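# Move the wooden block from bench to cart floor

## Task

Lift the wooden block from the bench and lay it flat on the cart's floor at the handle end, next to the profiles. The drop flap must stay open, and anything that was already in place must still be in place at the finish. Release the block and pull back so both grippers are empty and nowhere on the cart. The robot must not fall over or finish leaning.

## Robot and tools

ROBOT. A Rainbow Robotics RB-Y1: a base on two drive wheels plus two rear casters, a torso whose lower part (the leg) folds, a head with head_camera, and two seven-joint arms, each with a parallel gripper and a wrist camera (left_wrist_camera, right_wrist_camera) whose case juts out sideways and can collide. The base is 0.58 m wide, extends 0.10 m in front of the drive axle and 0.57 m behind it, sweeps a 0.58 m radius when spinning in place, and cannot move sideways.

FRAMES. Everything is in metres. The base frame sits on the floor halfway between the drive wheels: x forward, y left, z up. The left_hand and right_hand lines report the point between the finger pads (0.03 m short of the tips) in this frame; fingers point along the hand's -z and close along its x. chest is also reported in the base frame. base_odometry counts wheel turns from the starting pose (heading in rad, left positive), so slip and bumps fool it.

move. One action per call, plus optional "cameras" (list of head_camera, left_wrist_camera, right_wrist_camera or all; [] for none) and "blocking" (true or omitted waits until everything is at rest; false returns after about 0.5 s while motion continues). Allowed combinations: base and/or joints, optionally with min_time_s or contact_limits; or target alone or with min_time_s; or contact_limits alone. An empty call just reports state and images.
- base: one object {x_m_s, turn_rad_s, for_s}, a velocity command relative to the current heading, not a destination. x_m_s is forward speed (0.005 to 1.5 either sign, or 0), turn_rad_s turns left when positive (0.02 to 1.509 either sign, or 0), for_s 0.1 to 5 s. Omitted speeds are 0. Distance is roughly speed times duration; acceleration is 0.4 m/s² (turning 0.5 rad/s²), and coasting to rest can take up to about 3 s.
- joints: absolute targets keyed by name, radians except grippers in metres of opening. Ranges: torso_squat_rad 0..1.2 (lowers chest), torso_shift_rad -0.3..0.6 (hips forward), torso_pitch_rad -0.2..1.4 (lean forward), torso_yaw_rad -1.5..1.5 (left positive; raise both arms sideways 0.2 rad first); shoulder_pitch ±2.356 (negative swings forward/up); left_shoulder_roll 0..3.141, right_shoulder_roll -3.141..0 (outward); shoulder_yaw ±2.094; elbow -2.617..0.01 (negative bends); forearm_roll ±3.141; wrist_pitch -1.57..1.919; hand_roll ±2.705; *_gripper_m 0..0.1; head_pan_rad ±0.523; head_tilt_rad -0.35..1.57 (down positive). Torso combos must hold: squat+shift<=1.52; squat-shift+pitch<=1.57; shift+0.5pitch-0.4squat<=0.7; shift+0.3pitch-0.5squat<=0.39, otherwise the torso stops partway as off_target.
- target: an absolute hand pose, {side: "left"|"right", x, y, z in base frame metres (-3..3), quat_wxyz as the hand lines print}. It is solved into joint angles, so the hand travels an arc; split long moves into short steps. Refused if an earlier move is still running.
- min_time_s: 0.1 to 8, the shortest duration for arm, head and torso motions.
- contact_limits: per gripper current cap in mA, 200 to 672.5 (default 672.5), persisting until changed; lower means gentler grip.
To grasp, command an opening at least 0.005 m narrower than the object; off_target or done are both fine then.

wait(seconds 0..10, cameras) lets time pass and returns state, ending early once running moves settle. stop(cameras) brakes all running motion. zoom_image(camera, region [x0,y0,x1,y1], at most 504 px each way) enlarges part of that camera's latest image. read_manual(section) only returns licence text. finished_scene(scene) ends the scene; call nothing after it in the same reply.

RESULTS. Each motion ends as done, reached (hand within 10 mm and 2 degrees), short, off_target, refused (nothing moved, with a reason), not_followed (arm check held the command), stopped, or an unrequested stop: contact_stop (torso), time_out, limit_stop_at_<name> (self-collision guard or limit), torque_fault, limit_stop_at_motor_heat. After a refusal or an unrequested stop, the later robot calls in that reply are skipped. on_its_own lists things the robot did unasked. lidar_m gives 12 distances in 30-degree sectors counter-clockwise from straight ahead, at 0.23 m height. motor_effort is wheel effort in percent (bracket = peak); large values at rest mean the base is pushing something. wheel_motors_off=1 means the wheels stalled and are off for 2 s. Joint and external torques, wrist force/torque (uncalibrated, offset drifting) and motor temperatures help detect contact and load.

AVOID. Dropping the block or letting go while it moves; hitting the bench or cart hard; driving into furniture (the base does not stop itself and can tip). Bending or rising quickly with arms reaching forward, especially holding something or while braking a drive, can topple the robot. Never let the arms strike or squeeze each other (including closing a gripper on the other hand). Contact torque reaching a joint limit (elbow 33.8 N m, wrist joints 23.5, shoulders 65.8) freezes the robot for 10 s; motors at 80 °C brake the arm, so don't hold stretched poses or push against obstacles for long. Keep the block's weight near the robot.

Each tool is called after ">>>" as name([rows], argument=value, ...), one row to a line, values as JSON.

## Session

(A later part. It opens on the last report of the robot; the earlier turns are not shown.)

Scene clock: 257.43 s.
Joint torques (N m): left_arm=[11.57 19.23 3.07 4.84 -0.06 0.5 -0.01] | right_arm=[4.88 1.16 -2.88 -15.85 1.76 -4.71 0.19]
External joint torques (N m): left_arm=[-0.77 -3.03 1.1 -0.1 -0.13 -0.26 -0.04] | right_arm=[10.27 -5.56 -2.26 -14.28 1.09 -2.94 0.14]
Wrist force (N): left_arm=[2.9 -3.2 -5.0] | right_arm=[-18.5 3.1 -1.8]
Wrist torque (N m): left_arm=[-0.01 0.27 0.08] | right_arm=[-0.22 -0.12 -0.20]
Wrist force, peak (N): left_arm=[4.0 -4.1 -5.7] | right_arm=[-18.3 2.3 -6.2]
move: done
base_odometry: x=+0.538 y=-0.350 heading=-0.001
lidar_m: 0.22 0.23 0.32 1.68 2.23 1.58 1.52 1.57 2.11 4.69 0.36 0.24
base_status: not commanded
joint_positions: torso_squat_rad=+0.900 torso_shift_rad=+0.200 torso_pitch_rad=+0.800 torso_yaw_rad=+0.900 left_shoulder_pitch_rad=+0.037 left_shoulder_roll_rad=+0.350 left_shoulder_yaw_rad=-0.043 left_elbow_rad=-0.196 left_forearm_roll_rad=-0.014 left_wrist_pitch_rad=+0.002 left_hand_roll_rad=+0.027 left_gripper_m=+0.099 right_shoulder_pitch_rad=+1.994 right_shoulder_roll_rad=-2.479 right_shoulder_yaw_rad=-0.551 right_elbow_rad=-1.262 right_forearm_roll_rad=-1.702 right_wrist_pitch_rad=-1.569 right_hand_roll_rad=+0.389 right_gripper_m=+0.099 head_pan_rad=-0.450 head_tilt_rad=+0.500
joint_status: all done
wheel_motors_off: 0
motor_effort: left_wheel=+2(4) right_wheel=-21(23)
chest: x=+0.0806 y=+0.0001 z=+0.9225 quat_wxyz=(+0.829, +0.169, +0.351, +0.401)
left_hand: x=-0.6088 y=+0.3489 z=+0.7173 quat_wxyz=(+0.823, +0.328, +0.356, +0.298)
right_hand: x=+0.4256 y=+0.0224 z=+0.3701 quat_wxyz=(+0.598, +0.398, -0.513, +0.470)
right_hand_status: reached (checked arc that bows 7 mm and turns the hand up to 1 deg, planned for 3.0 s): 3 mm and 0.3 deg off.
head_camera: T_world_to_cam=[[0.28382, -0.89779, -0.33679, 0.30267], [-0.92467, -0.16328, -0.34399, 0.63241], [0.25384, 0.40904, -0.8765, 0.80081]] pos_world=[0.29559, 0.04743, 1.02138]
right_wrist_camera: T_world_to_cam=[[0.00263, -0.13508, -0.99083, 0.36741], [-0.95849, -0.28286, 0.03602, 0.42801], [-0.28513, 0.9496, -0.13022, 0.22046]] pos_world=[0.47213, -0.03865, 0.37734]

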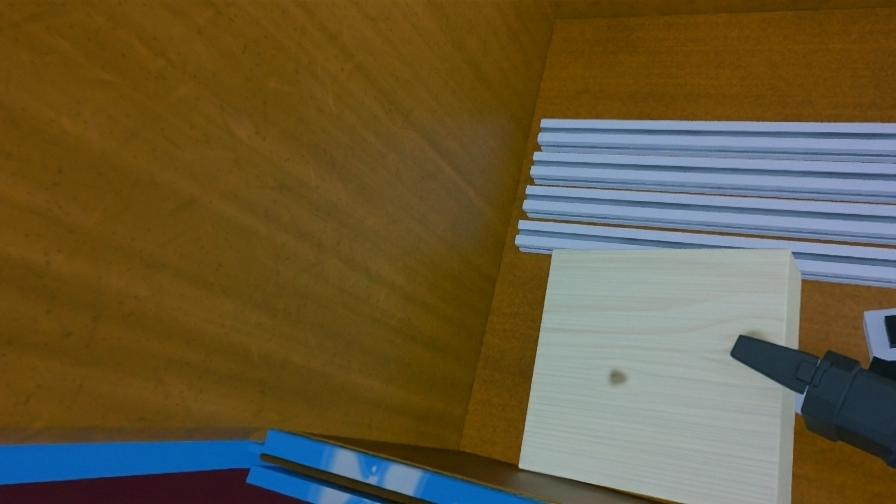

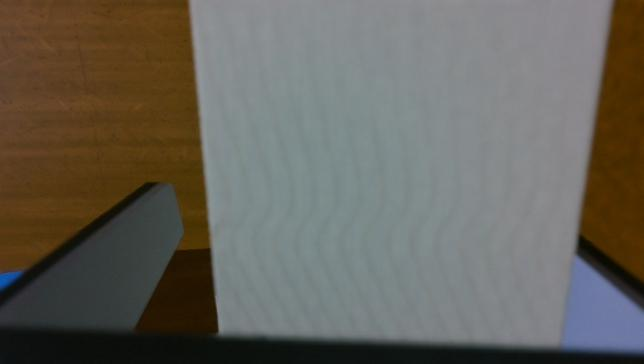

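>>> move(target={"side":"right","x":0.44,"y":0.025,"z":0.368,"quat_wxyz":[0.5417,0.4545,-0.4545,0.5417]}, min_time_s=2.5, cameras=["head_camera","right_wrist_camera"])

Scene clock: 268.20 s.
Joint torques (N m): left_arm=[11.32 19.53 2.81 4.93 0.02 0.47 0.13] | right_arm=[-10.17 11.27 -0.02 0.27 1.02 -4.2 -0.3]
External joint torques (N m): left_arm=[-1.02 -2.74 0.84 -0.01 -0.05 -0.3 0.1] | right_arm=[-3.37 4.65 0.79 0.46 0.68 -2.34 -0.35]
Wrist force (N): left_arm=[3.6 -3.8 -5.4] | right_arm=[-17.6 1.5 -5.9]
Wrist torque (N m): left_arm=[0.04 0.37 0.04] | right_arm=[-0.31 -0.56 0.06]
Wrist force, peak (N): left_arm=[3.9 -4.1 -5.5] | right_arm=[-19.0 2.1 -5.9]
move: done
base_odometry: x=+0.538 y=-0.350 heading=-0.002
lidar_m: 0.21 0.23 0.30 1.69 2.24 1.58 1.51 1.58 2.11 4.70 0.35 0.24
base_status: not commanded
joint_positions: torso_squat_rad=+0.900 torso_shift_rad=+0.200 torso_pitch_rad=+0.801 torso_yaw_rad=+0.900 left_shoulder_pitch_rad=+0.037 left_shoulder_roll_rad=+0.350 left_shoulder_yaw_rad=-0.043 left_elbow_rad=-0.196 left_forearm_roll_rad=-0.014 left_wrist_pitch_rad=+0.002 left_hand_roll_rad=+0.027 left_gripper_m=+0.099 right_shoulder_pitch_rad=+1.869 right_shoulder_roll_rad=-2.464 right_shoulder_yaw_rad=-0.434 right_elbow_rad=-1.106 right_forearm_roll_rad=-1.485 right_wrist_pitch_rad=-1.477 right_hand_roll_rad=+0.191 right_gripper_m=+0.099 head_pan_rad=-0.450 head_tilt_rad=+0.500
joint_status: all done
wheel_motors_off: 0
motor_effort: left_wheel=+3(4) right_wheel=-8(23)
chest: x=+0.0806 y=+0.0001 z=+0.9224 quat_wxyz=(+0.829, +0.169, +0.351, +0.401)
left_hand: x=-0.6087 y=+0.3490 z=+0.7174 quat_wxyz=(+0.823, +0.328, +0.356, +0.297)
right_hand: x=+0.4393 y=+0.0248 z=+0.3676 quat_wxyz=(+0.543, +0.453, -0.454, +0.543)
right_hand_status: reached (checked arc that bows 3 mm and turns the hand up to 14 deg, planned for 2.5 s): 1 mm and 0.3 deg off.
head_camera: T_world_to_cam=[[0.28348, -0.89788, -0.33681, 0.30265], [-0.9248, -0.16304, -0.34374, 0.63223], [0.25373, 0.40893, -0.87658, 0.80086]] pos_world=[0.29569, 0.04733, 1.02128]
right_wrist_camera: T_world_to_cam=[[0.02955, -0.15318, -0.98776, 0.35265], [-0.862, -0.5042, 0.0524, 0.3989], [-0.50605, 0.84989, -0.14694, 0.32748]] pos_world=[0.49915, -0.02318, 0.37555]

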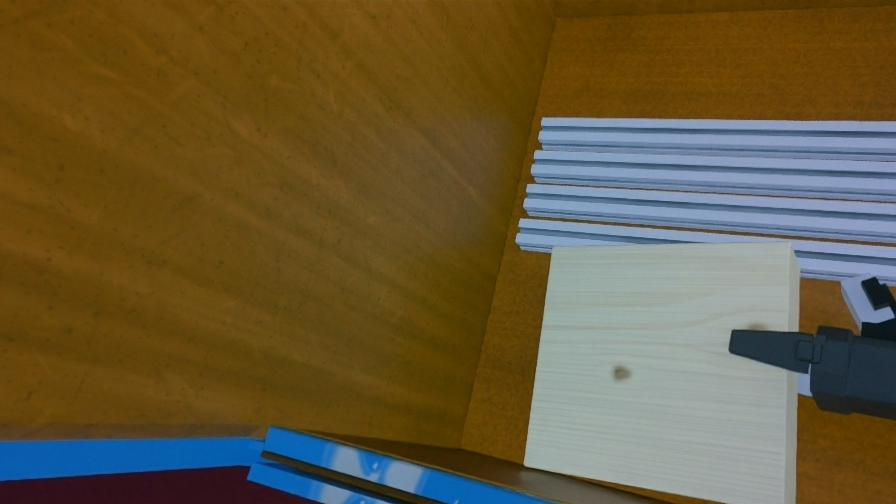

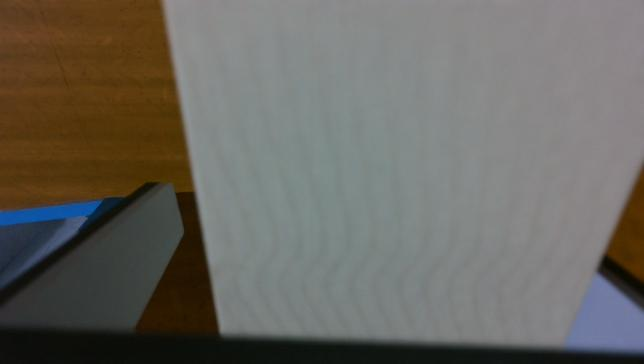

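>>> move(target={"side":"right","x":0.44,"y":0.02,"z":0.358,"quat_wxyz":[0.5417,0.4545,-0.4545,0.5417]}, min_time_s=1)

>>> move(target={"side":"right","x":0.438,"y":-0.075,"z":0.374,"quat_wxyz":[0.5417,0.4545,-0.4545,0.5417]}, min_time_s=3, cameras=["head_camera","right_wrist_camera"])

Scene clock: 271.07 s.
Joint torques (N m): left_arm=[11.32 19.46 3 4.75 -0.05 0.55 -0.01] | right_arm=[-8.34 5.11 -4.54 0.43 0.37 -4.47 -0.31]
External joint torques (N m): left_arm=[-1.02 -2.8 1.03 -0.19 -0.12 -0.21 -0.05] | right_arm=[-1.76 -2.14 -3.95 0.2 0.12 -2.59 -0.36]
Wrist force (N): left_arm=[3.2 -3.0 -5.1] | right_arm=[-16.1 1.2 2.1]
Wrist torque (N m): left_arm=[-0.08 0.32 0.06] | right_arm=[-0.21 -0.30 0.08]
Wrist force, peak (N): left_arm=[4.0 -3.5 -6.1] | right_arm=[-18.2 1.8 -6.1]
move: done
base_odometry: x=+0.538 y=-0.350 heading=-0.002
lidar_m: 0.23 0.23 0.31 1.69 2.23 1.59 1.51 1.57 2.10 4.69 0.35 0.25
base_status: not commanded
joint_positions: torso_squat_rad=+0.900 torso_shift_rad=+0.200 torso_pitch_rad=+0.801 torso_yaw_rad=+0.900 left_shoulder_pitch_rad=+0.037 left_shoulder_roll_rad=+0.350 left_shoulder_yaw_rad=-0.043 left_elbow_rad=-0.196 left_forearm_roll_rad=-0.014 left_wrist_pitch_rad=+0.002 left_hand_roll_rad=+0.027 left_gripper_m=+0.099 right_shoulder_pitch_rad=+1.948 right_shoulder_roll_rad=-2.501 right_shoulder_yaw_rad=-0.456 right_elbow_rad=-1.005 right_forearm_roll_rad=-1.515 right_wrist_pitch_rad=-1.514 right_hand_roll_rad=+0.146 right_gripper_m=+0.099 head_pan_rad=-0.450 head_tilt_rad=+0.500
joint_status: all done
wheel_motors_off: 0
motor_effort: left_wheel=+4(5) right_wheel=-7(10)
chest: x=+0.0806 y=+0.0001 z=+0.9224 quat_wxyz=(+0.829, +0.169, +0.351, +0.401)
left_hand: x=-0.6087 y=+0.3490 z=+0.7174 quat_wxyz=(+0.823, +0.328, +0.356, +0.297)
right_hand: x=+0.4399 y=+0.0193 z=+0.3577 quat_wxyz=(+0.542, +0.454, -0.454, +0.542)
right_hand_status: reached (checked arc that bows 2 mm and turns the hand up to 1 deg, planned for 1.0 s): 1 mm and 0.2 deg off.
pictures: none

Scene clock: 274.40 s.
Joint torques (N m): left_arm=[11.29 19.61 2.73 4.97 -0.05 0.54 0.03] | right_arm=[-1.9 19.31 -2.54 1.05 0.58 -4.87 -0.43]
External joint torques (N m): left_arm=[-1.05 -2.66 0.76 0.03 -0.12 -0.22 0] | right_arm=[0.2 6.08 -2.5 0.44 0.45 -2.98 -0.48]
Wrist force (N): left_arm=[3.6 -3.2 -4.7] | right_arm=[-18.2 1.3 -5.3]
Wrist torque (N m): left_arm=[-0.02 0.37 0.04] | right_arm=[-0.18 -0.32 -0.01]
Wrist force, peak (N): left_arm=[3.8 -3.9 -5.9] | right_arm=[-19.2 1.6 -5.8]
move: done
base_odometry: x=+0.538 y=-0.350 heading=-0.002
lidar_m: 0.22 0.24 0.31 1.68 2.23 1.58 1.52 1.57 2.11 4.70 0.35 0.24
base_status: not commanded
joint_positions: torso_squat_rad=+0.900 torso_shift_rad=+0.200 torso_pitch_rad=+0.801 torso_yaw_rad=+0.900 left_shoulder_pitch_rad=+0.037 left_shoulder_roll_rad=+0.350 left_shoulder_yaw_rad=-0.043 left_elbow_rad=-0.196 left_forearm_roll_rad=-0.014 left_wrist_pitch_rad=+0.002 left_hand_roll_rad=+0.027 left_gripper_m=+0.099 right_shoulder_pitch_rad=+2.325 right_shoulder_roll_rad=-2.280 right_shoulder_yaw_rad=-0.921 right_elbow_rad=-0.948 right_forearm_roll_rad=-1.215 right_wrist_pitch_rad=-1.569 right_hand_roll_rad=+0.094 right_gripper_m=+0.099 head_pan_rad=-0.450 head_tilt_rad=+0.500
joint_status: all done
wheel_motors_off: 0
motor_effort: left_wheel=+4(5) right_wheel=-7(9)
chest: x=+0.0806 y=+0.0001 z=+0.9224 quat_wxyz=(+0.829, +0.169, +0.351, +0.401)
left_hand: x=-0.6087 y=+0.3490 z=+0.7174 quat_wxyz=(+0.823, +0.328, +0.356, +0.298)
right_hand: x=+0.4377 y=-0.0749 z=+0.3738 quat_wxyz=(+0.544, +0.452, -0.452, +0.544)
right_hand_status: reached (checked arc that bows 10 mm and turns the hand up to 2 deg, planned for 3.0 s): 0 mm and 0.5 deg off.
head_camera: T_world_to_cam=[[0.28351, -0.89788, -0.3368, 0.30263], [-0.92479, -0.16307, -0.34375, 0.63224], [0.25373, 0.40893, -0.87658, 0.80086]] pos_world=[0.29569, 0.04733, 1.02128]
right_wrist_camera: T_world_to_cam=[[0.0287, -0.15711, -0.98716, 0.34337], [-0.86136, -0.50497, 0.05533, 0.34557], [-0.50718, 0.84872, -0.14982, 0.41373]] pos_world=[0.49764, -0.12269, 0.38183]

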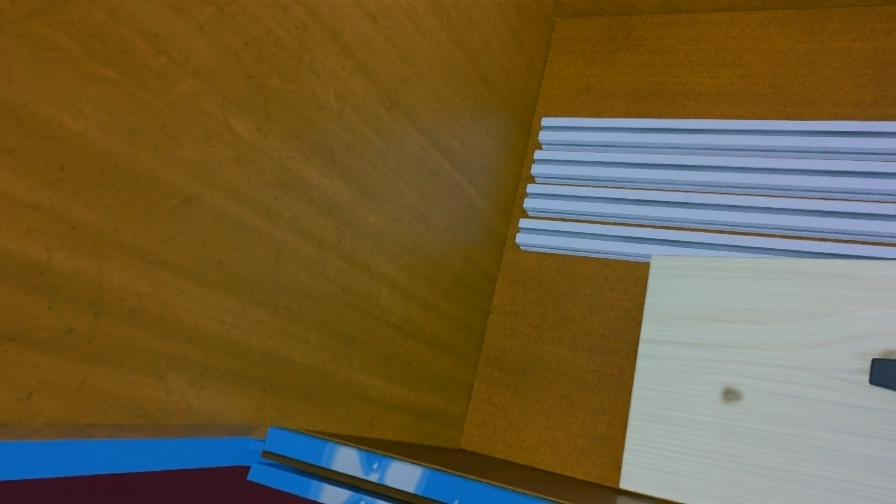

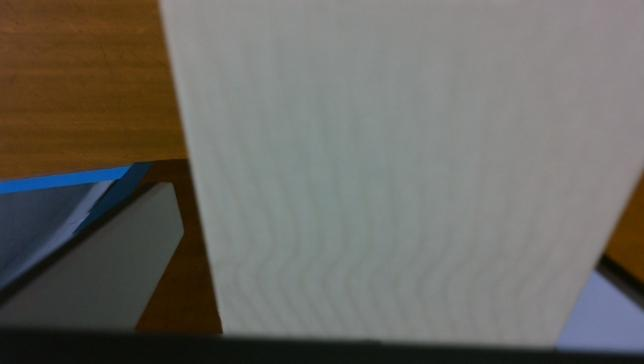

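>>> move(target={"side":"right","x":0.44,"y":0.035,"z":0.360,"quat_wxyz":[0.5417,0.4545,-0.4545,0.5417]}, min_time_s=3, cameras=["head_camera"])

>>> move(target={"side":"right","x":0.44,"y":0.021,"z":0.356,"quat_wxyz":[0.6124,0.3536,-0.3536,0.6124]}, min_time_s=2, cameras=["head_camera","right_wrist_camera"])

Scene clock: 286.93 s.
Joint torques (N m): left_arm=[11.16 19.28 2.94 4.81 0.12 0.42 0] | right_arm=[-11.21 6.04 -6.45 -3.27 0.73 -4.29 0.1]
External joint torques (N m): left_arm=[-1.18 -2.98 0.97 -0.13 0.05 -0.34 -0.03] | right_arm=[-5.36 -3.16 -4.49 -2.77 0.49 -2.4 0.05]
Wrist force (N): left_arm=[3.3 -3.7 -4.9] | right_arm=[-16.7 0.8 2.9]
Wrist torque (N m): left_arm=[0.01 0.34 0.05] | right_arm=[-0.16 -0.23 -0.11]
Wrist force, peak (N): left_arm=[3.7 -4.5 -6.0] | right_arm=[-19.2 2.0 -5.6]
move: done
base_odometry: x=+0.538 y=-0.350 heading=-0.002
lidar_m: 0.22 0.23 0.31 1.69 2.24 1.58 1.51 1.57 2.11 4.70 0.36 0.24
base_status: not commanded
joint_positions: torso_squat_rad=+0.900 torso_shift_rad=+0.200 torso_pitch_rad=+0.801 torso_yaw_rad=+0.900 left_shoulder_pitch_rad=+0.037 left_shoulder_roll_rad=+0.350 left_shoulder_yaw_rad=-0.043 left_elbow_rad=-0.196 left_forearm_roll_rad=-0.014 left_wrist_pitch_rad=+0.002 left_hand_roll_rad=+0.027 left_gripper_m=+0.099 right_shoulder_pitch_rad=+2.136 right_shoulder_roll_rad=-2.374 right_shoulder_yaw_rad=-0.972 right_elbow_rad=-1.042 right_forearm_roll_rad=-1.192 right_wrist_pitch_rad=-1.295 right_hand_roll_rad=+0.121 right_gripper_m=+0.099 head_pan_rad=-0.450 head_tilt_rad=+0.500
joint_status: all done
wheel_motors_off: 0
motor_effort: left_wheel=+4(5) right_wheel=-8(9)
chest: x=+0.0806 y=+0.0001 z=+0.9224 quat_wxyz=(+0.829, +0.169, +0.351, +0.401)
left_hand: x=-0.6087 y=+0.3491 z=+0.7174 quat_wxyz=(+0.823, +0.328, +0.356, +0.297)
right_hand: x=+0.4399 y=+0.0337 z=+0.3595 quat_wxyz=(+0.542, +0.453, -0.454, +0.543)
right_hand_status: reached (checked arc that bows 6 mm and turns the hand up to 1 deg, planned for 3.0 s): 1 mm and 0.2 deg off.
head_camera: T_world_to_cam=[[0.28343, -0.89789, -0.33683, 0.30269], [-0.92482, -0.16299, -0.34372, 0.63221], [0.25373, 0.40893, -0.87658, 0.80086]] pos_world=[0.29569, 0.04733, 1.02128]

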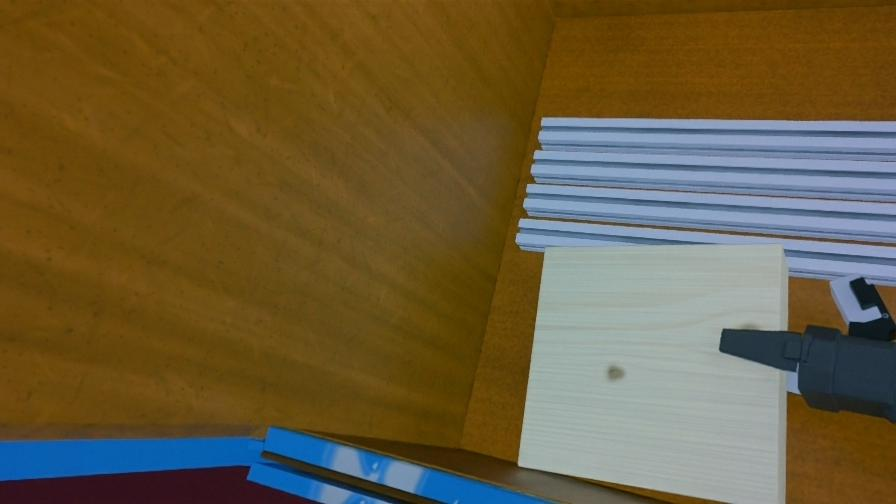

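Scene clock: 289.27 s.
Joint torques (N m): left_arm=[11.62 19.48 2.85 4.74 0.13 0.51 0.07] | right_arm=[-9.52 11.44 -4.4 -5.06 0.31 -3.45 0.14]
External joint torques (N m): left_arm=[-0.72 -2.79 0.88 -0.2 0.06 -0.25 0.04] | right_arm=[-4.32 3.05 -1.04 -2.44 -0.13 -1.84 0.09]
Wrist force (N): left_arm=[3.9 -3.4 -4.2] | right_arm=[-14.5 1.9 -7.2]
Wrist torque (N m): left_arm=[0.02 0.39 0.05] | right_arm=[-0.20 -0.33 -0.18]
Wrist force, peak (N): left_arm=[3.7 -4.4 -5.6] | right_arm=[-16.5 4.3 -6.1]
move: done
base_odometry: x=+0.538 y=-0.350 heading=-0.002
lidar_m: 0.23 0.23 0.31 1.68 2.23 1.59 1.51 1.58 2.11 4.70 0.35 0.25
base_status: not commanded
joint_positions: torso_squat_rad=+0.900 torso_shift_rad=+0.200 torso_pitch_rad=+0.800 torso_yaw_rad=+0.900 left_shoulder_pitch_rad=+0.037 left_shoulder_roll_rad=+0.350 left_shoulder_yaw_rad=-0.043 left_elbow_rad=-0.196 left_forearm_roll_rad=-0.014 left_wrist_pitch_rad=+0.002 left_hand_roll_rad=+0.027 left_gripper_m=+0.099 right_shoulder_pitch_rad=+1.891 right_shoulder_roll_rad=-2.086 right_shoulder_yaw_rad=-0.958 right_elbow_rad=-1.532 right_forearm_roll_rad=-1.205 right_wrist_pitch_rad=-0.708 right_hand_roll_rad=+0.325 right_gripper_m=+0.099 head_pan_rad=-0.450 head_tilt_rad=+0.500
joint_status: all done
wheel_motors_off: 0
motor_effort: left_wheel=+6(6) right_wheel=-5(9)
chest: x=+0.0806 y=+0.0001 z=+0.9224 quat_wxyz=(+0.829, +0.169, +0.351, +0.401)
left_hand: x=-0.6087 y=+0.3490 z=+0.7174 quat_wxyz=(+0.823, +0.328, +0.356, +0.297)
right_hand: x=+0.4395 y=+0.0206 z=+0.3556 quat_wxyz=(+0.612, +0.354, -0.353, +0.613)
right_hand_status: reached (checked arc that bows 21 mm and turns the hand up to 20 deg, planned for 2.0 s): 1 mm and 0.1 deg off.
head_camera: T_world_to_cam=[[0.28343, -0.89789, -0.33683, 0.30269], [-0.92482, -0.16299, -0.34372, 0.63221], [0.25373, 0.40893, -0.87658, 0.80086]] pos_world=[0.29569, 0.04733, 1.02128]
right_wrist_camera: T_world_to_cam=[[0.0286, -0.47767, -0.87807, 0.30822], [-0.86031, -0.45904, 0.22169, 0.33588], [-0.50897, 0.74908, -0.42407, 0.43124]] pos_world=[0.49963, -0.02162, 0.37905]

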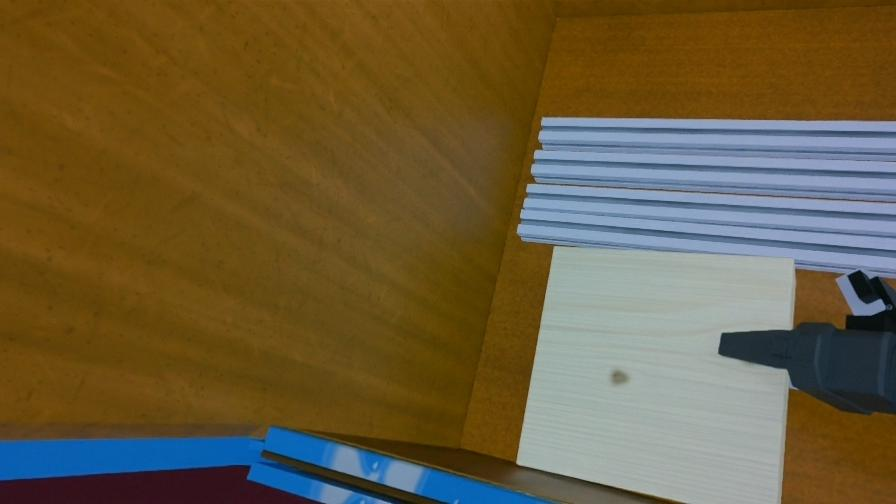

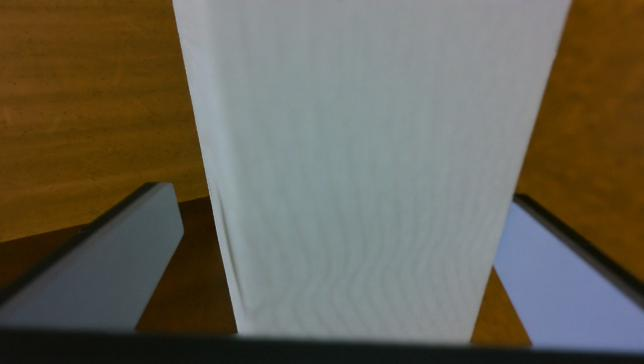

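>>> move(target={"side":"right","x":0.44,"y":-0.02,"z":0.38,"quat_wxyz":[0.6124,0.3536,-0.3536,0.6124]}, min_time_s=2, cameras=["head_camera","right_wrist_camera"])

Scene clock: 292.60 s.
Joint torques (N m): left_arm=[11.65 19.3 3.11 4.88 0 0.48 0.03] | right_arm=[-5.12 12.81 -1.81 -3.37 0.63 -1.86 -0.29]
External joint torques (N m): left_arm=[-0.69 -2.96 1.14 -0.05 -0.07 -0.29 0] | right_arm=[-1.87 3.18 1.22 -0.79 0.24 -0.23 -0.33]
Wrist force (N): left_arm=[3.9 -3.8 -5.3] | right_arm=[-5.9 1.2 -2.3]
Wrist torque (N m): left_arm=[0.03 0.38 0.05] | right_arm=[-0.15 -0.28 -0.04]
Wrist force, peak (N): left_arm=[4.0 -3.9 -5.5] | right_arm=[-15.1 2.4 -7.8]
move: done
base_odometry: x=+0.538 y=-0.350 heading=-0.002
lidar_m: 0.22 0.24 0.31 1.67 2.26 1.59 1.51 1.57 2.11 4.68 0.34 0.25
base_status: not commanded
joint_positions: torso_squat_rad=+0.900 torso_shift_rad=+0.200 torso_pitch_rad=+0.800 torso_yaw_rad=+0.900 left_shoulder_pitch_rad=+0.037 left_shoulder_roll_rad=+0.350 left_shoulder_yaw_rad=-0.043 left_elbow_rad=-0.196 left_forearm_roll_rad=-0.014 left_wrist_pitch_rad=+0.002 left_hand_roll_rad=+0.027 left_gripper_m=+0.099 right_shoulder_pitch_rad=+1.880 right_shoulder_roll_rad=-1.932 right_shoulder_yaw_rad=-0.943 right_elbow_rad=-1.624 right_forearm_roll_rad=-1.087 right_wrist_pitch_rad=-0.727 right_hand_roll_rad=+0.284 right_gripper_m=+0.099 head_pan_rad=-0.450 head_tilt_rad=+0.500
joint_status: all done
wheel_motors_off: 0
motor_effort: left_wheel=+5(6) right_wheel=-7(8)
chest: x=+0.0805 y=+0.0001 z=+0.9225 quat_wxyz=(+0.829, +0.169, +0.351, +0.401)
left_hand: x=-0.6088 y=+0.3490 z=+0.7173 quat_wxyz=(+0.823, +0.328, +0.356, +0.298)
right_hand: x=+0.4399 y=-0.0198 z=+0.3799 quat_wxyz=(+0.612, +0.353, -0.354, +0.612)
right_hand_status: reached (checked arc that bows 5 mm and turns the hand up to 1 deg, planned for 2.0 s): 0 mm and 0.1 deg off.
head_camera: T_world_to_cam=[[0.28351, -0.89789, -0.33678, 0.30267], [-0.92474, -0.16298, -0.34395, 0.63236], [0.25394, 0.40895, -0.87652, 0.80084]] pos_world=[0.29559, 0.04733, 1.02138]
right_wrist_camera: T_world_to_cam=[[0.02956, -0.47651, -0.87867, 0.31008], [-0.86182, -0.45746, 0.2191, 0.31392], [-0.50636, 0.75077, -0.42419, 0.47096]] pos_world=[0.49985, -0.06222, 0.40346]

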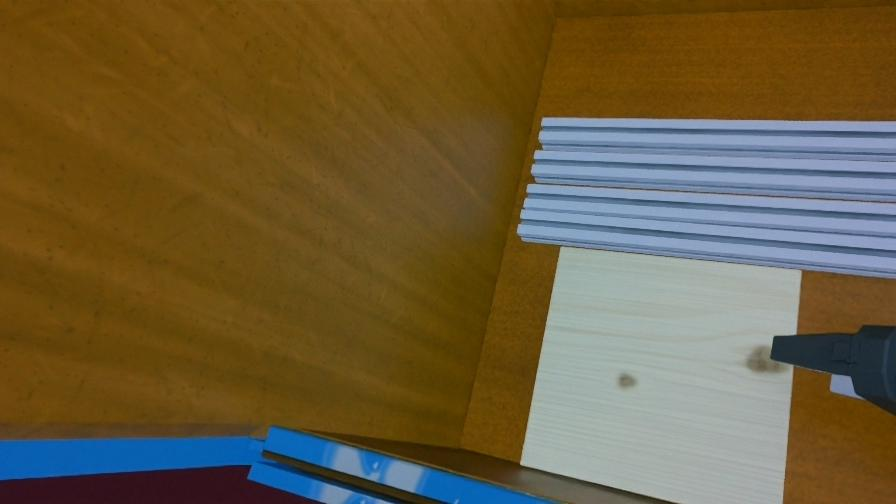

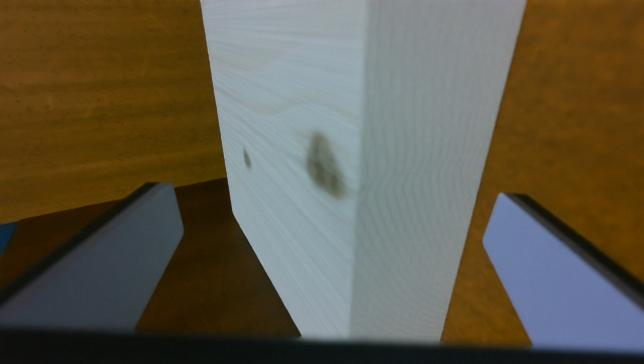

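>>> move(target={"side":"right","x":0.44,"y":-0.05,"z":0.48,"quat_wxyz":[0.6124,0.3536,-0.3536,0.6124]}, min_time_s=1.5)

>>> move(target={"side":"right","x":0.44,"y":0.05,"z":0.66,"quat_wxyz":[0.5417,0.4545,-0.4545,0.5417]}, min_time_s=2)

>>> move(target={"side":"right","x":0.44,"y":0.09,"z":0.80,"quat_wxyz":[0.5417,0.4545,-0.4545,0.5417]}, min_time_s=1.5, cameras=["head_camera"])

Scene clock: 296.00 s.
Joint torques (N m): left_arm=[11.37 19.44 2.96 4.68 0.05 0.48 0.03] | right_arm=[1.47 14.43 -5.25 -3.96 0.04 -1.7 -0.11]
External joint torques (N m): left_arm=[-0.97 -2.82 0.99 -0.26 -0.02 -0.29 0] | right_arm=[1.39 3.27 -1.12 -0.59 -0.16 -0.01 -0.15]
Wrist force (N): left_arm=[3.8 -3.7 -5.4] | right_arm=[-6.0 2.1 -2.3]
Wrist torque (N m): left_arm=[0.01 0.39 0.11] | right_arm=[-0.27 -0.30 -0.04]
Wrist force, peak (N): left_arm=[4.0 -3.1 -6.2] | right_arm=[-6.7 1.7 -1.9]
move: done
base_odometry: x=+0.538 y=-0.350 heading=-0.002
lidar_m: 0.22 0.22 0.31 1.69 2.22 1.58 1.50 1.58 2.11 4.69 0.35 0.24
base_status: not commanded
joint_positions: torso_squat_rad=+0.900 torso_shift_rad=+0.200 torso_pitch_rad=+0.800 torso_yaw_rad=+0.900 left_shoulder_pitch_rad=+0.037 left_shoulder_roll_rad=+0.350 left_shoulder_yaw_rad=-0.043 left_elbow_rad=-0.196 left_forearm_roll_rad=-0.014 left_wrist_pitch_rad=+0.002 left_hand_roll_rad=+0.027 left_gripper_m=+0.099 right_shoulder_pitch_rad=+1.897 right_shoulder_roll_rad=-1.501 right_shoulder_yaw_rad=-1.139 right_elbow_rad=-2.021 right_forearm_roll_rad=-0.785 right_wrist_pitch_rad=-0.541 right_hand_roll_rad=+0.109 right_gripper_m=+0.099 head_pan_rad=-0.450 head_tilt_rad=+0.500
joint_status: all done
wheel_motors_off: 0
motor_effort: left_wheel=+6(6) right_wheel=-5(8)
chest: x=+0.0805 y=+0.0001 z=+0.9225 quat_wxyz=(+0.829, +0.169, +0.351, +0.401)
left_hand: x=-0.6088 y=+0.3490 z=+0.7173 quat_wxyz=(+0.823, +0.328, +0.356, +0.298)
right_hand: x=+0.4405 y=-0.0499 z=+0.4797 quat_wxyz=(+0.613, +0.349, -0.360, +0.611)
right_hand_status: reached (checked arc that bows 8 mm and turns the hand up to 2 deg, planned for 1.5 s): 1 mm and 0.9 deg off.
pictures: none

Scene clock: 298.33 s.
Joint torques (N m): left_arm=[11.5 19.66 3.11 4.91 0.12 0.51 -0.04] | right_arm=[-2.79 12.54 -7.7 -5.33 -0.27 -1.82 -0.26]
External joint torques (N m): left_arm=[-0.84 -2.6 1.14 -0.02 0.05 -0.25 -0.07] | right_arm=[-1.83 3.55 -1.4 -0.82 -0.38 0.08 -0.31]
Wrist force (N): left_arm=[3.0 -3.3 -5.2] | right_arm=[-6.6 1.7 -0.5]
Wrist torque (N m): left_arm=[0.01 0.27 0.09] | right_arm=[-0.24 -0.34 -0.03]
Wrist force, peak (N): left_arm=[3.9 -4.2 -5.3] | right_arm=[-6.9 1.8 -0.2]
move: done
base_odometry: x=+0.538 y=-0.350 heading=-0.002
lidar_m: 0.22 0.23 0.32 1.69 2.24 1.60 1.51 1.58 2.11 4.70 0.36 0.23
base_status: not commanded
joint_positions: torso_squat_rad=+0.900 torso_shift_rad=+0.200 torso_pitch_rad=+0.800 torso_yaw_rad=+0.900 left_shoulder_pitch_rad=+0.037 left_shoulder_roll_rad=+0.350 left_shoulder_yaw_rad=-0.043 left_elbow_rad=-0.196 left_forearm_roll_rad=-0.014 left_wrist_pitch_rad=+0.002 left_hand_roll_rad=+0.027 left_gripper_m=+0.099 right_shoulder_pitch_rad=+1.839 right_shoulder_roll_rad=-1.326 right_shoulder_yaw_rad=-1.488 right_elbow_rad=-2.438 right_forearm_roll_rad=-0.796 right_wrist_pitch_rad=-0.456 right_hand_roll_rad=-0.091 right_gripper_m=+0.099 head_pan_rad=-0.450 head_tilt_rad=+0.500
joint_status: all done
wheel_motors_off: 0
motor_effort: left_wheel=+5(6) right_wheel=-6(8)
chest: x=+0.0805 y=+0.0001 z=+0.9225 quat_wxyz=(+0.829, +0.169, +0.351, +0.401)
left_hand: x=-0.6088 y=+0.3490 z=+0.7173 quat_wxyz=(+0.823, +0.328, +0.356, +0.298)
right_hand: x=+0.4398 y=+0.0500 z=+0.6598 quat_wxyz=(+0.542, +0.455, -0.454, +0.542)
right_hand_status: reached (checked arc that bows 17 mm and turns the hand up to 20 deg, planned for 2.0 s): 0 mm and 0.0 deg off.
pictures: none

Scene clock: 300.17 s.
Joint torques (N m): left_arm=[11.39 19.37 2.86 4.81 0 0.53 0.11] | right_arm=[-2.52 9.09 -8.16 -0.95 -0.73 0.05 0.09]
External joint torques (N m): left_arm=[-0.94 -2.89 0.89 -0.13 -0.07 -0.23 0.08] | right_arm=[-1.26 2.47 -0.8 -0.51 -0.3 -0.02 0.04]
Wrist force (N): left_arm=[3.3 -4.0 -5.4] | right_arm=[-6.7 1.9 0.0]
Wrist torque (N m): left_arm=[0.04 0.29 0.08] | right_arm=[-0.27 -0.35 -0.06]
Wrist force, peak (N): left_arm=[3.8 -3.3 -6.0] | right_arm=[-7.1 1.8 -0.6]
move: short
base_odometry: x=+0.538 y=-0.350 heading=-0.002
lidar_m: 0.22 0.24 0.31 1.68 2.23 1.59 1.51 1.58 2.12 4.70 0.36 0.25
base_status: not commanded
joint_positions: torso_squat_rad=+0.900 torso_shift_rad=+0.200 torso_pitch_rad=+0.800 torso_yaw_rad=+0.900 left_shoulder_pitch_rad=+0.037 left_shoulder_roll_rad=+0.350 left_shoulder_yaw_rad=-0.043 left_elbow_rad=-0.196 left_forearm_roll_rad=-0.014 left_wrist_pitch_rad=+0.002 left_hand_roll_rad=+0.027 left_gripper_m=+0.099 right_shoulder_pitch_rad=+1.683 right_shoulder_roll_rad=-1.250 right_shoulder_yaw_rad=-2.094 right_elbow_rad=-2.617 right_forearm_roll_rad=+0.131 right_wrist_pitch_rad=-0.221 right_hand_roll_rad=-1.621 right_gripper_m=+0.099 head_pan_rad=-0.450 head_tilt_rad=+0.500
joint_status: all done
wheel_motors_off: 0
motor_effort: left_wheel=+5(6) right_wheel=-5(7)
chest: x=+0.0805 y=+0.0001 z=+0.9225 quat_wxyz=(+0.829, +0.169, +0.351, +0.401)
left_hand: x=-0.6088 y=+0.3490 z=+0.7173 quat_wxyz=(+0.823, +0.328, +0.356, +0.298)
right_hand: x=+0.4406 y=+0.0901 z=+0.7999 quat_wxyz=(+0.525, +0.474, -0.437, +0.555)
right_hand_status: short (checked arc that bows 9 mm and turns the hand up to 10 deg, as near as the solve gets, planned for 1.5 s): 1 mm and 3.9 deg off. The place is met; only the turn is off.
head_camera: T_world_to_cam=[[0.28351, -0.89789, -0.33678, 0.3027], [-0.92474, -0.16298, -0.34395, 0.63226], [0.25394, 0.40895, -0.87652, 0.80086]] pos_world=[0.29549, 0.04733, 1.02138]

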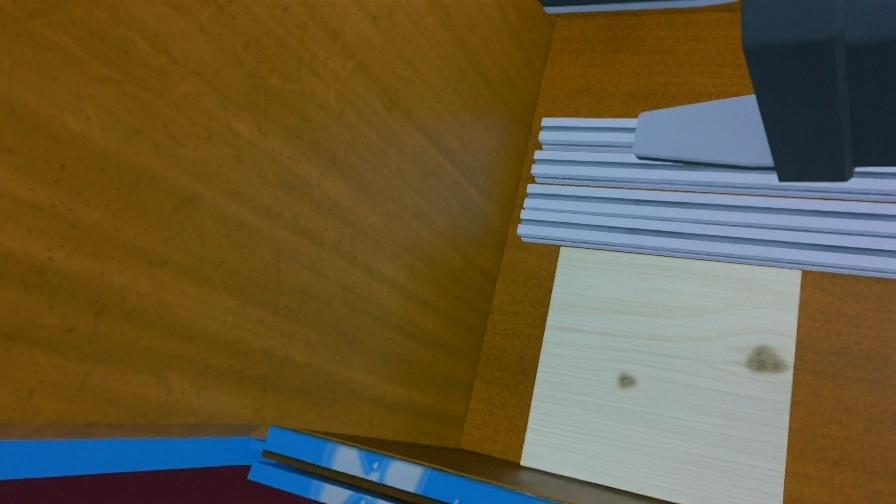

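>>> move(base={"x_m_s":-0.2,"for_s":3.2})

>>> move(joints={"torso_pitch_rad":0.0,"torso_shift_rad":0.0,"torso_squat_rad":0.7}, min_time_s=3, cameras=["head_camera"])

Scene clock: 305.60 s.
Joint torques (N m): left_arm=[10.99 19.06 2.92 4.88 -0.1 0.64 -0.09] | right_arm=[-2.34 9.44 -8.11 -0.25 -0.69 0.22 0.12]
External joint torques (N m): left_arm=[-1.34 -3.2 0.95 -0.05 -0.17 -0.12 -0.12] | right_arm=[-1.08 2.81 -0.75 0.19 -0.26 0.15 0.07]
Wrist force (N): left_arm=[3.3 -3.6 -5.2] | right_arm=[-6.6 1.4 -0.4]
Wrist torque (N m): left_arm=[0.03 0.33 0.07] | right_arm=[-0.22 -0.36 -0.05]
Wrist force, peak (N): left_arm=[4.0 -4.0 -5.7] | right_arm=[-7.1 1.7 -0.3]
move: done
base_odometry: x=-0.102 y=-0.349 heading=-0.001
lidar_m: 0.87 0.89 1.94 3.94 1.29 0.92 0.87 0.91 1.21 3.09 2.49 0.92
base_status: done (sent for 3.2 of 3.2 s)
joint_positions: torso_squat_rad=+0.900 torso_shift_rad=+0.200 torso_pitch_rad=+0.800 torso_yaw_rad=+0.900 left_shoulder_pitch_rad=+0.037 left_shoulder_roll_rad=+0.350 left_shoulder_yaw_rad=-0.043 left_elbow_rad=-0.196 left_forearm_roll_rad=-0.014 left_wrist_pitch_rad=+0.002 left_hand_roll_rad=+0.027 left_gripper_m=+0.099 right_shoulder_pitch_rad=+1.683 right_shoulder_roll_rad=-1.250 right_shoulder_yaw_rad=-2.094 right_elbow_rad=-2.617 right_forearm_roll_rad=+0.131 right_wrist_pitch_rad=-0.221 right_hand_roll_rad=-1.621 right_gripper_m=+0.099 head_pan_rad=-0.450 head_tilt_rad=+0.500
joint_status: not commanded
wheel_motors_off: 0
motor_effort: left_wheel=+8(28) right_wheel=-9(27)
chest: x=+0.0804 y=+0.0001 z=+0.9225 quat_wxyz=(+0.829, +0.169, +0.351, +0.401)
left_hand: x=-0.6088 y=+0.3490 z=+0.7172 quat_wxyz=(+0.823, +0.328, +0.356, +0.298)
right_hand: x=+0.4405 y=+0.0900 z=+0.8000 quat_wxyz=(+0.525, +0.474, -0.437, +0.555)
pictures: none

Scene clock: 308.93 s.
Joint torques (N m): left_arm=[-1.76 8.08 1.8 -0.55 -0.05 -0.53 0.02] | right_arm=[-0.78 3.5 -6.27 7.36 -0.58 1.41 0.25]
External joint torques (N m): left_arm=[-0.45 -1.89 0.92 -0.21 -0.09 -0.17 0.03] | right_arm=[-1.47 2.69 -0.95 0.57 -0.15 -0.02 0.22]
Wrist force (N): left_arm=[-0.2 -0.6 -7.1] | right_arm=[-4.7 5.5 -0.3]
Wrist torque (N m): left_arm=[-0.24 0.13 0.09] | right_arm=[-0.40 -0.21 -0.04]
Wrist force, peak (N): left_arm=[0.1 -1.2 -8.1] | right_arm=[-5.6 5.4 -0.6]
move: done
base_odometry: x=-0.102 y=-0.349 heading=-0.001
lidar_m: 0.86 0.88 1.93 3.92 1.29 0.91 0.87 0.92 1.22 3.10 2.46 0.93
base_status: not commanded
joint_positions: torso_squat_rad=+0.700 torso_shift_rad=+0.000 torso_pitch_rad=+0.000 torso_yaw_rad=+0.900 left_shoulder_pitch_rad=+0.037 left_shoulder_roll_rad=+0.350 left_shoulder_yaw_rad=-0.043 left_elbow_rad=-0.196 left_forearm_roll_rad=-0.014 left_wrist_pitch_rad=+0.002 left_hand_roll_rad=+0.027 left_gripper_m=+0.099 right_shoulder_pitch_rad=+1.683 right_shoulder_roll_rad=-1.250 right_shoulder_yaw_rad=-2.094 right_elbow_rad=-2.617 right_forearm_roll_rad=+0.131 right_wrist_pitch_rad=-0.221 right_hand_roll_rad=-1.621 right_gripper_m=+0.099 head_pan_rad=-0.450 head_tilt_rad=+0.500
joint_status: all done
wheel_motors_off: 0
motor_effort: left_wheel=+11(14) right_wheel=-12(12)
chest: x=-0.2280 y=+0.0001 z=+1.1253 quat_wxyz=(+0.900, +0.000, +0.000, +0.435)
left_hand: x=-0.5608 y=+0.3490 z=+0.4878 quat_wxyz=(+0.897, +0.186, +0.007, +0.402)
right_hand: x=+0.1108 y=+0.0901 z=+1.2982 quat_wxyz=(+0.313, +0.220, -0.607, +0.696)
head_camera: T_world_to_cam=[[0.43922, -0.89784, -0.0311, 0.14995], [-0.39728, -0.16306, -0.90309, 1.16626], [0.80576, 0.40901, -0.42832, 0.67841]] pos_world=[-0.14916, 0.04733, 1.34848]

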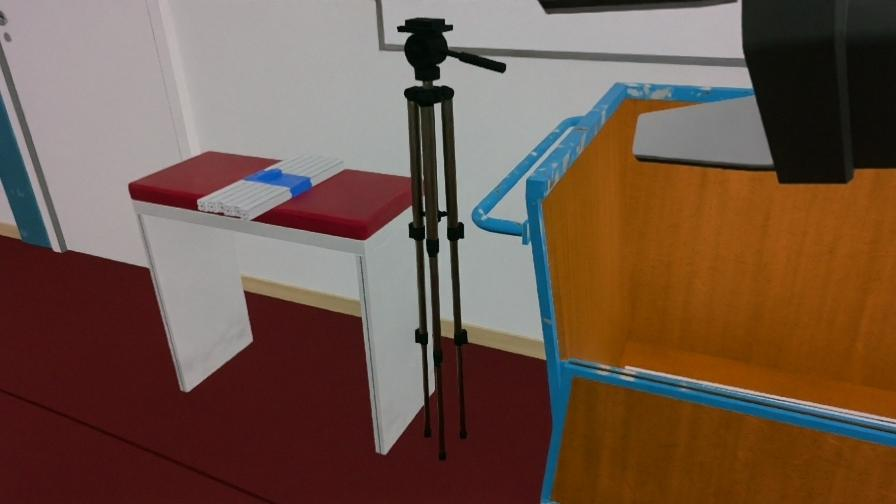

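>>> finished_scene(scene=2)

The scene is finished: the task was done.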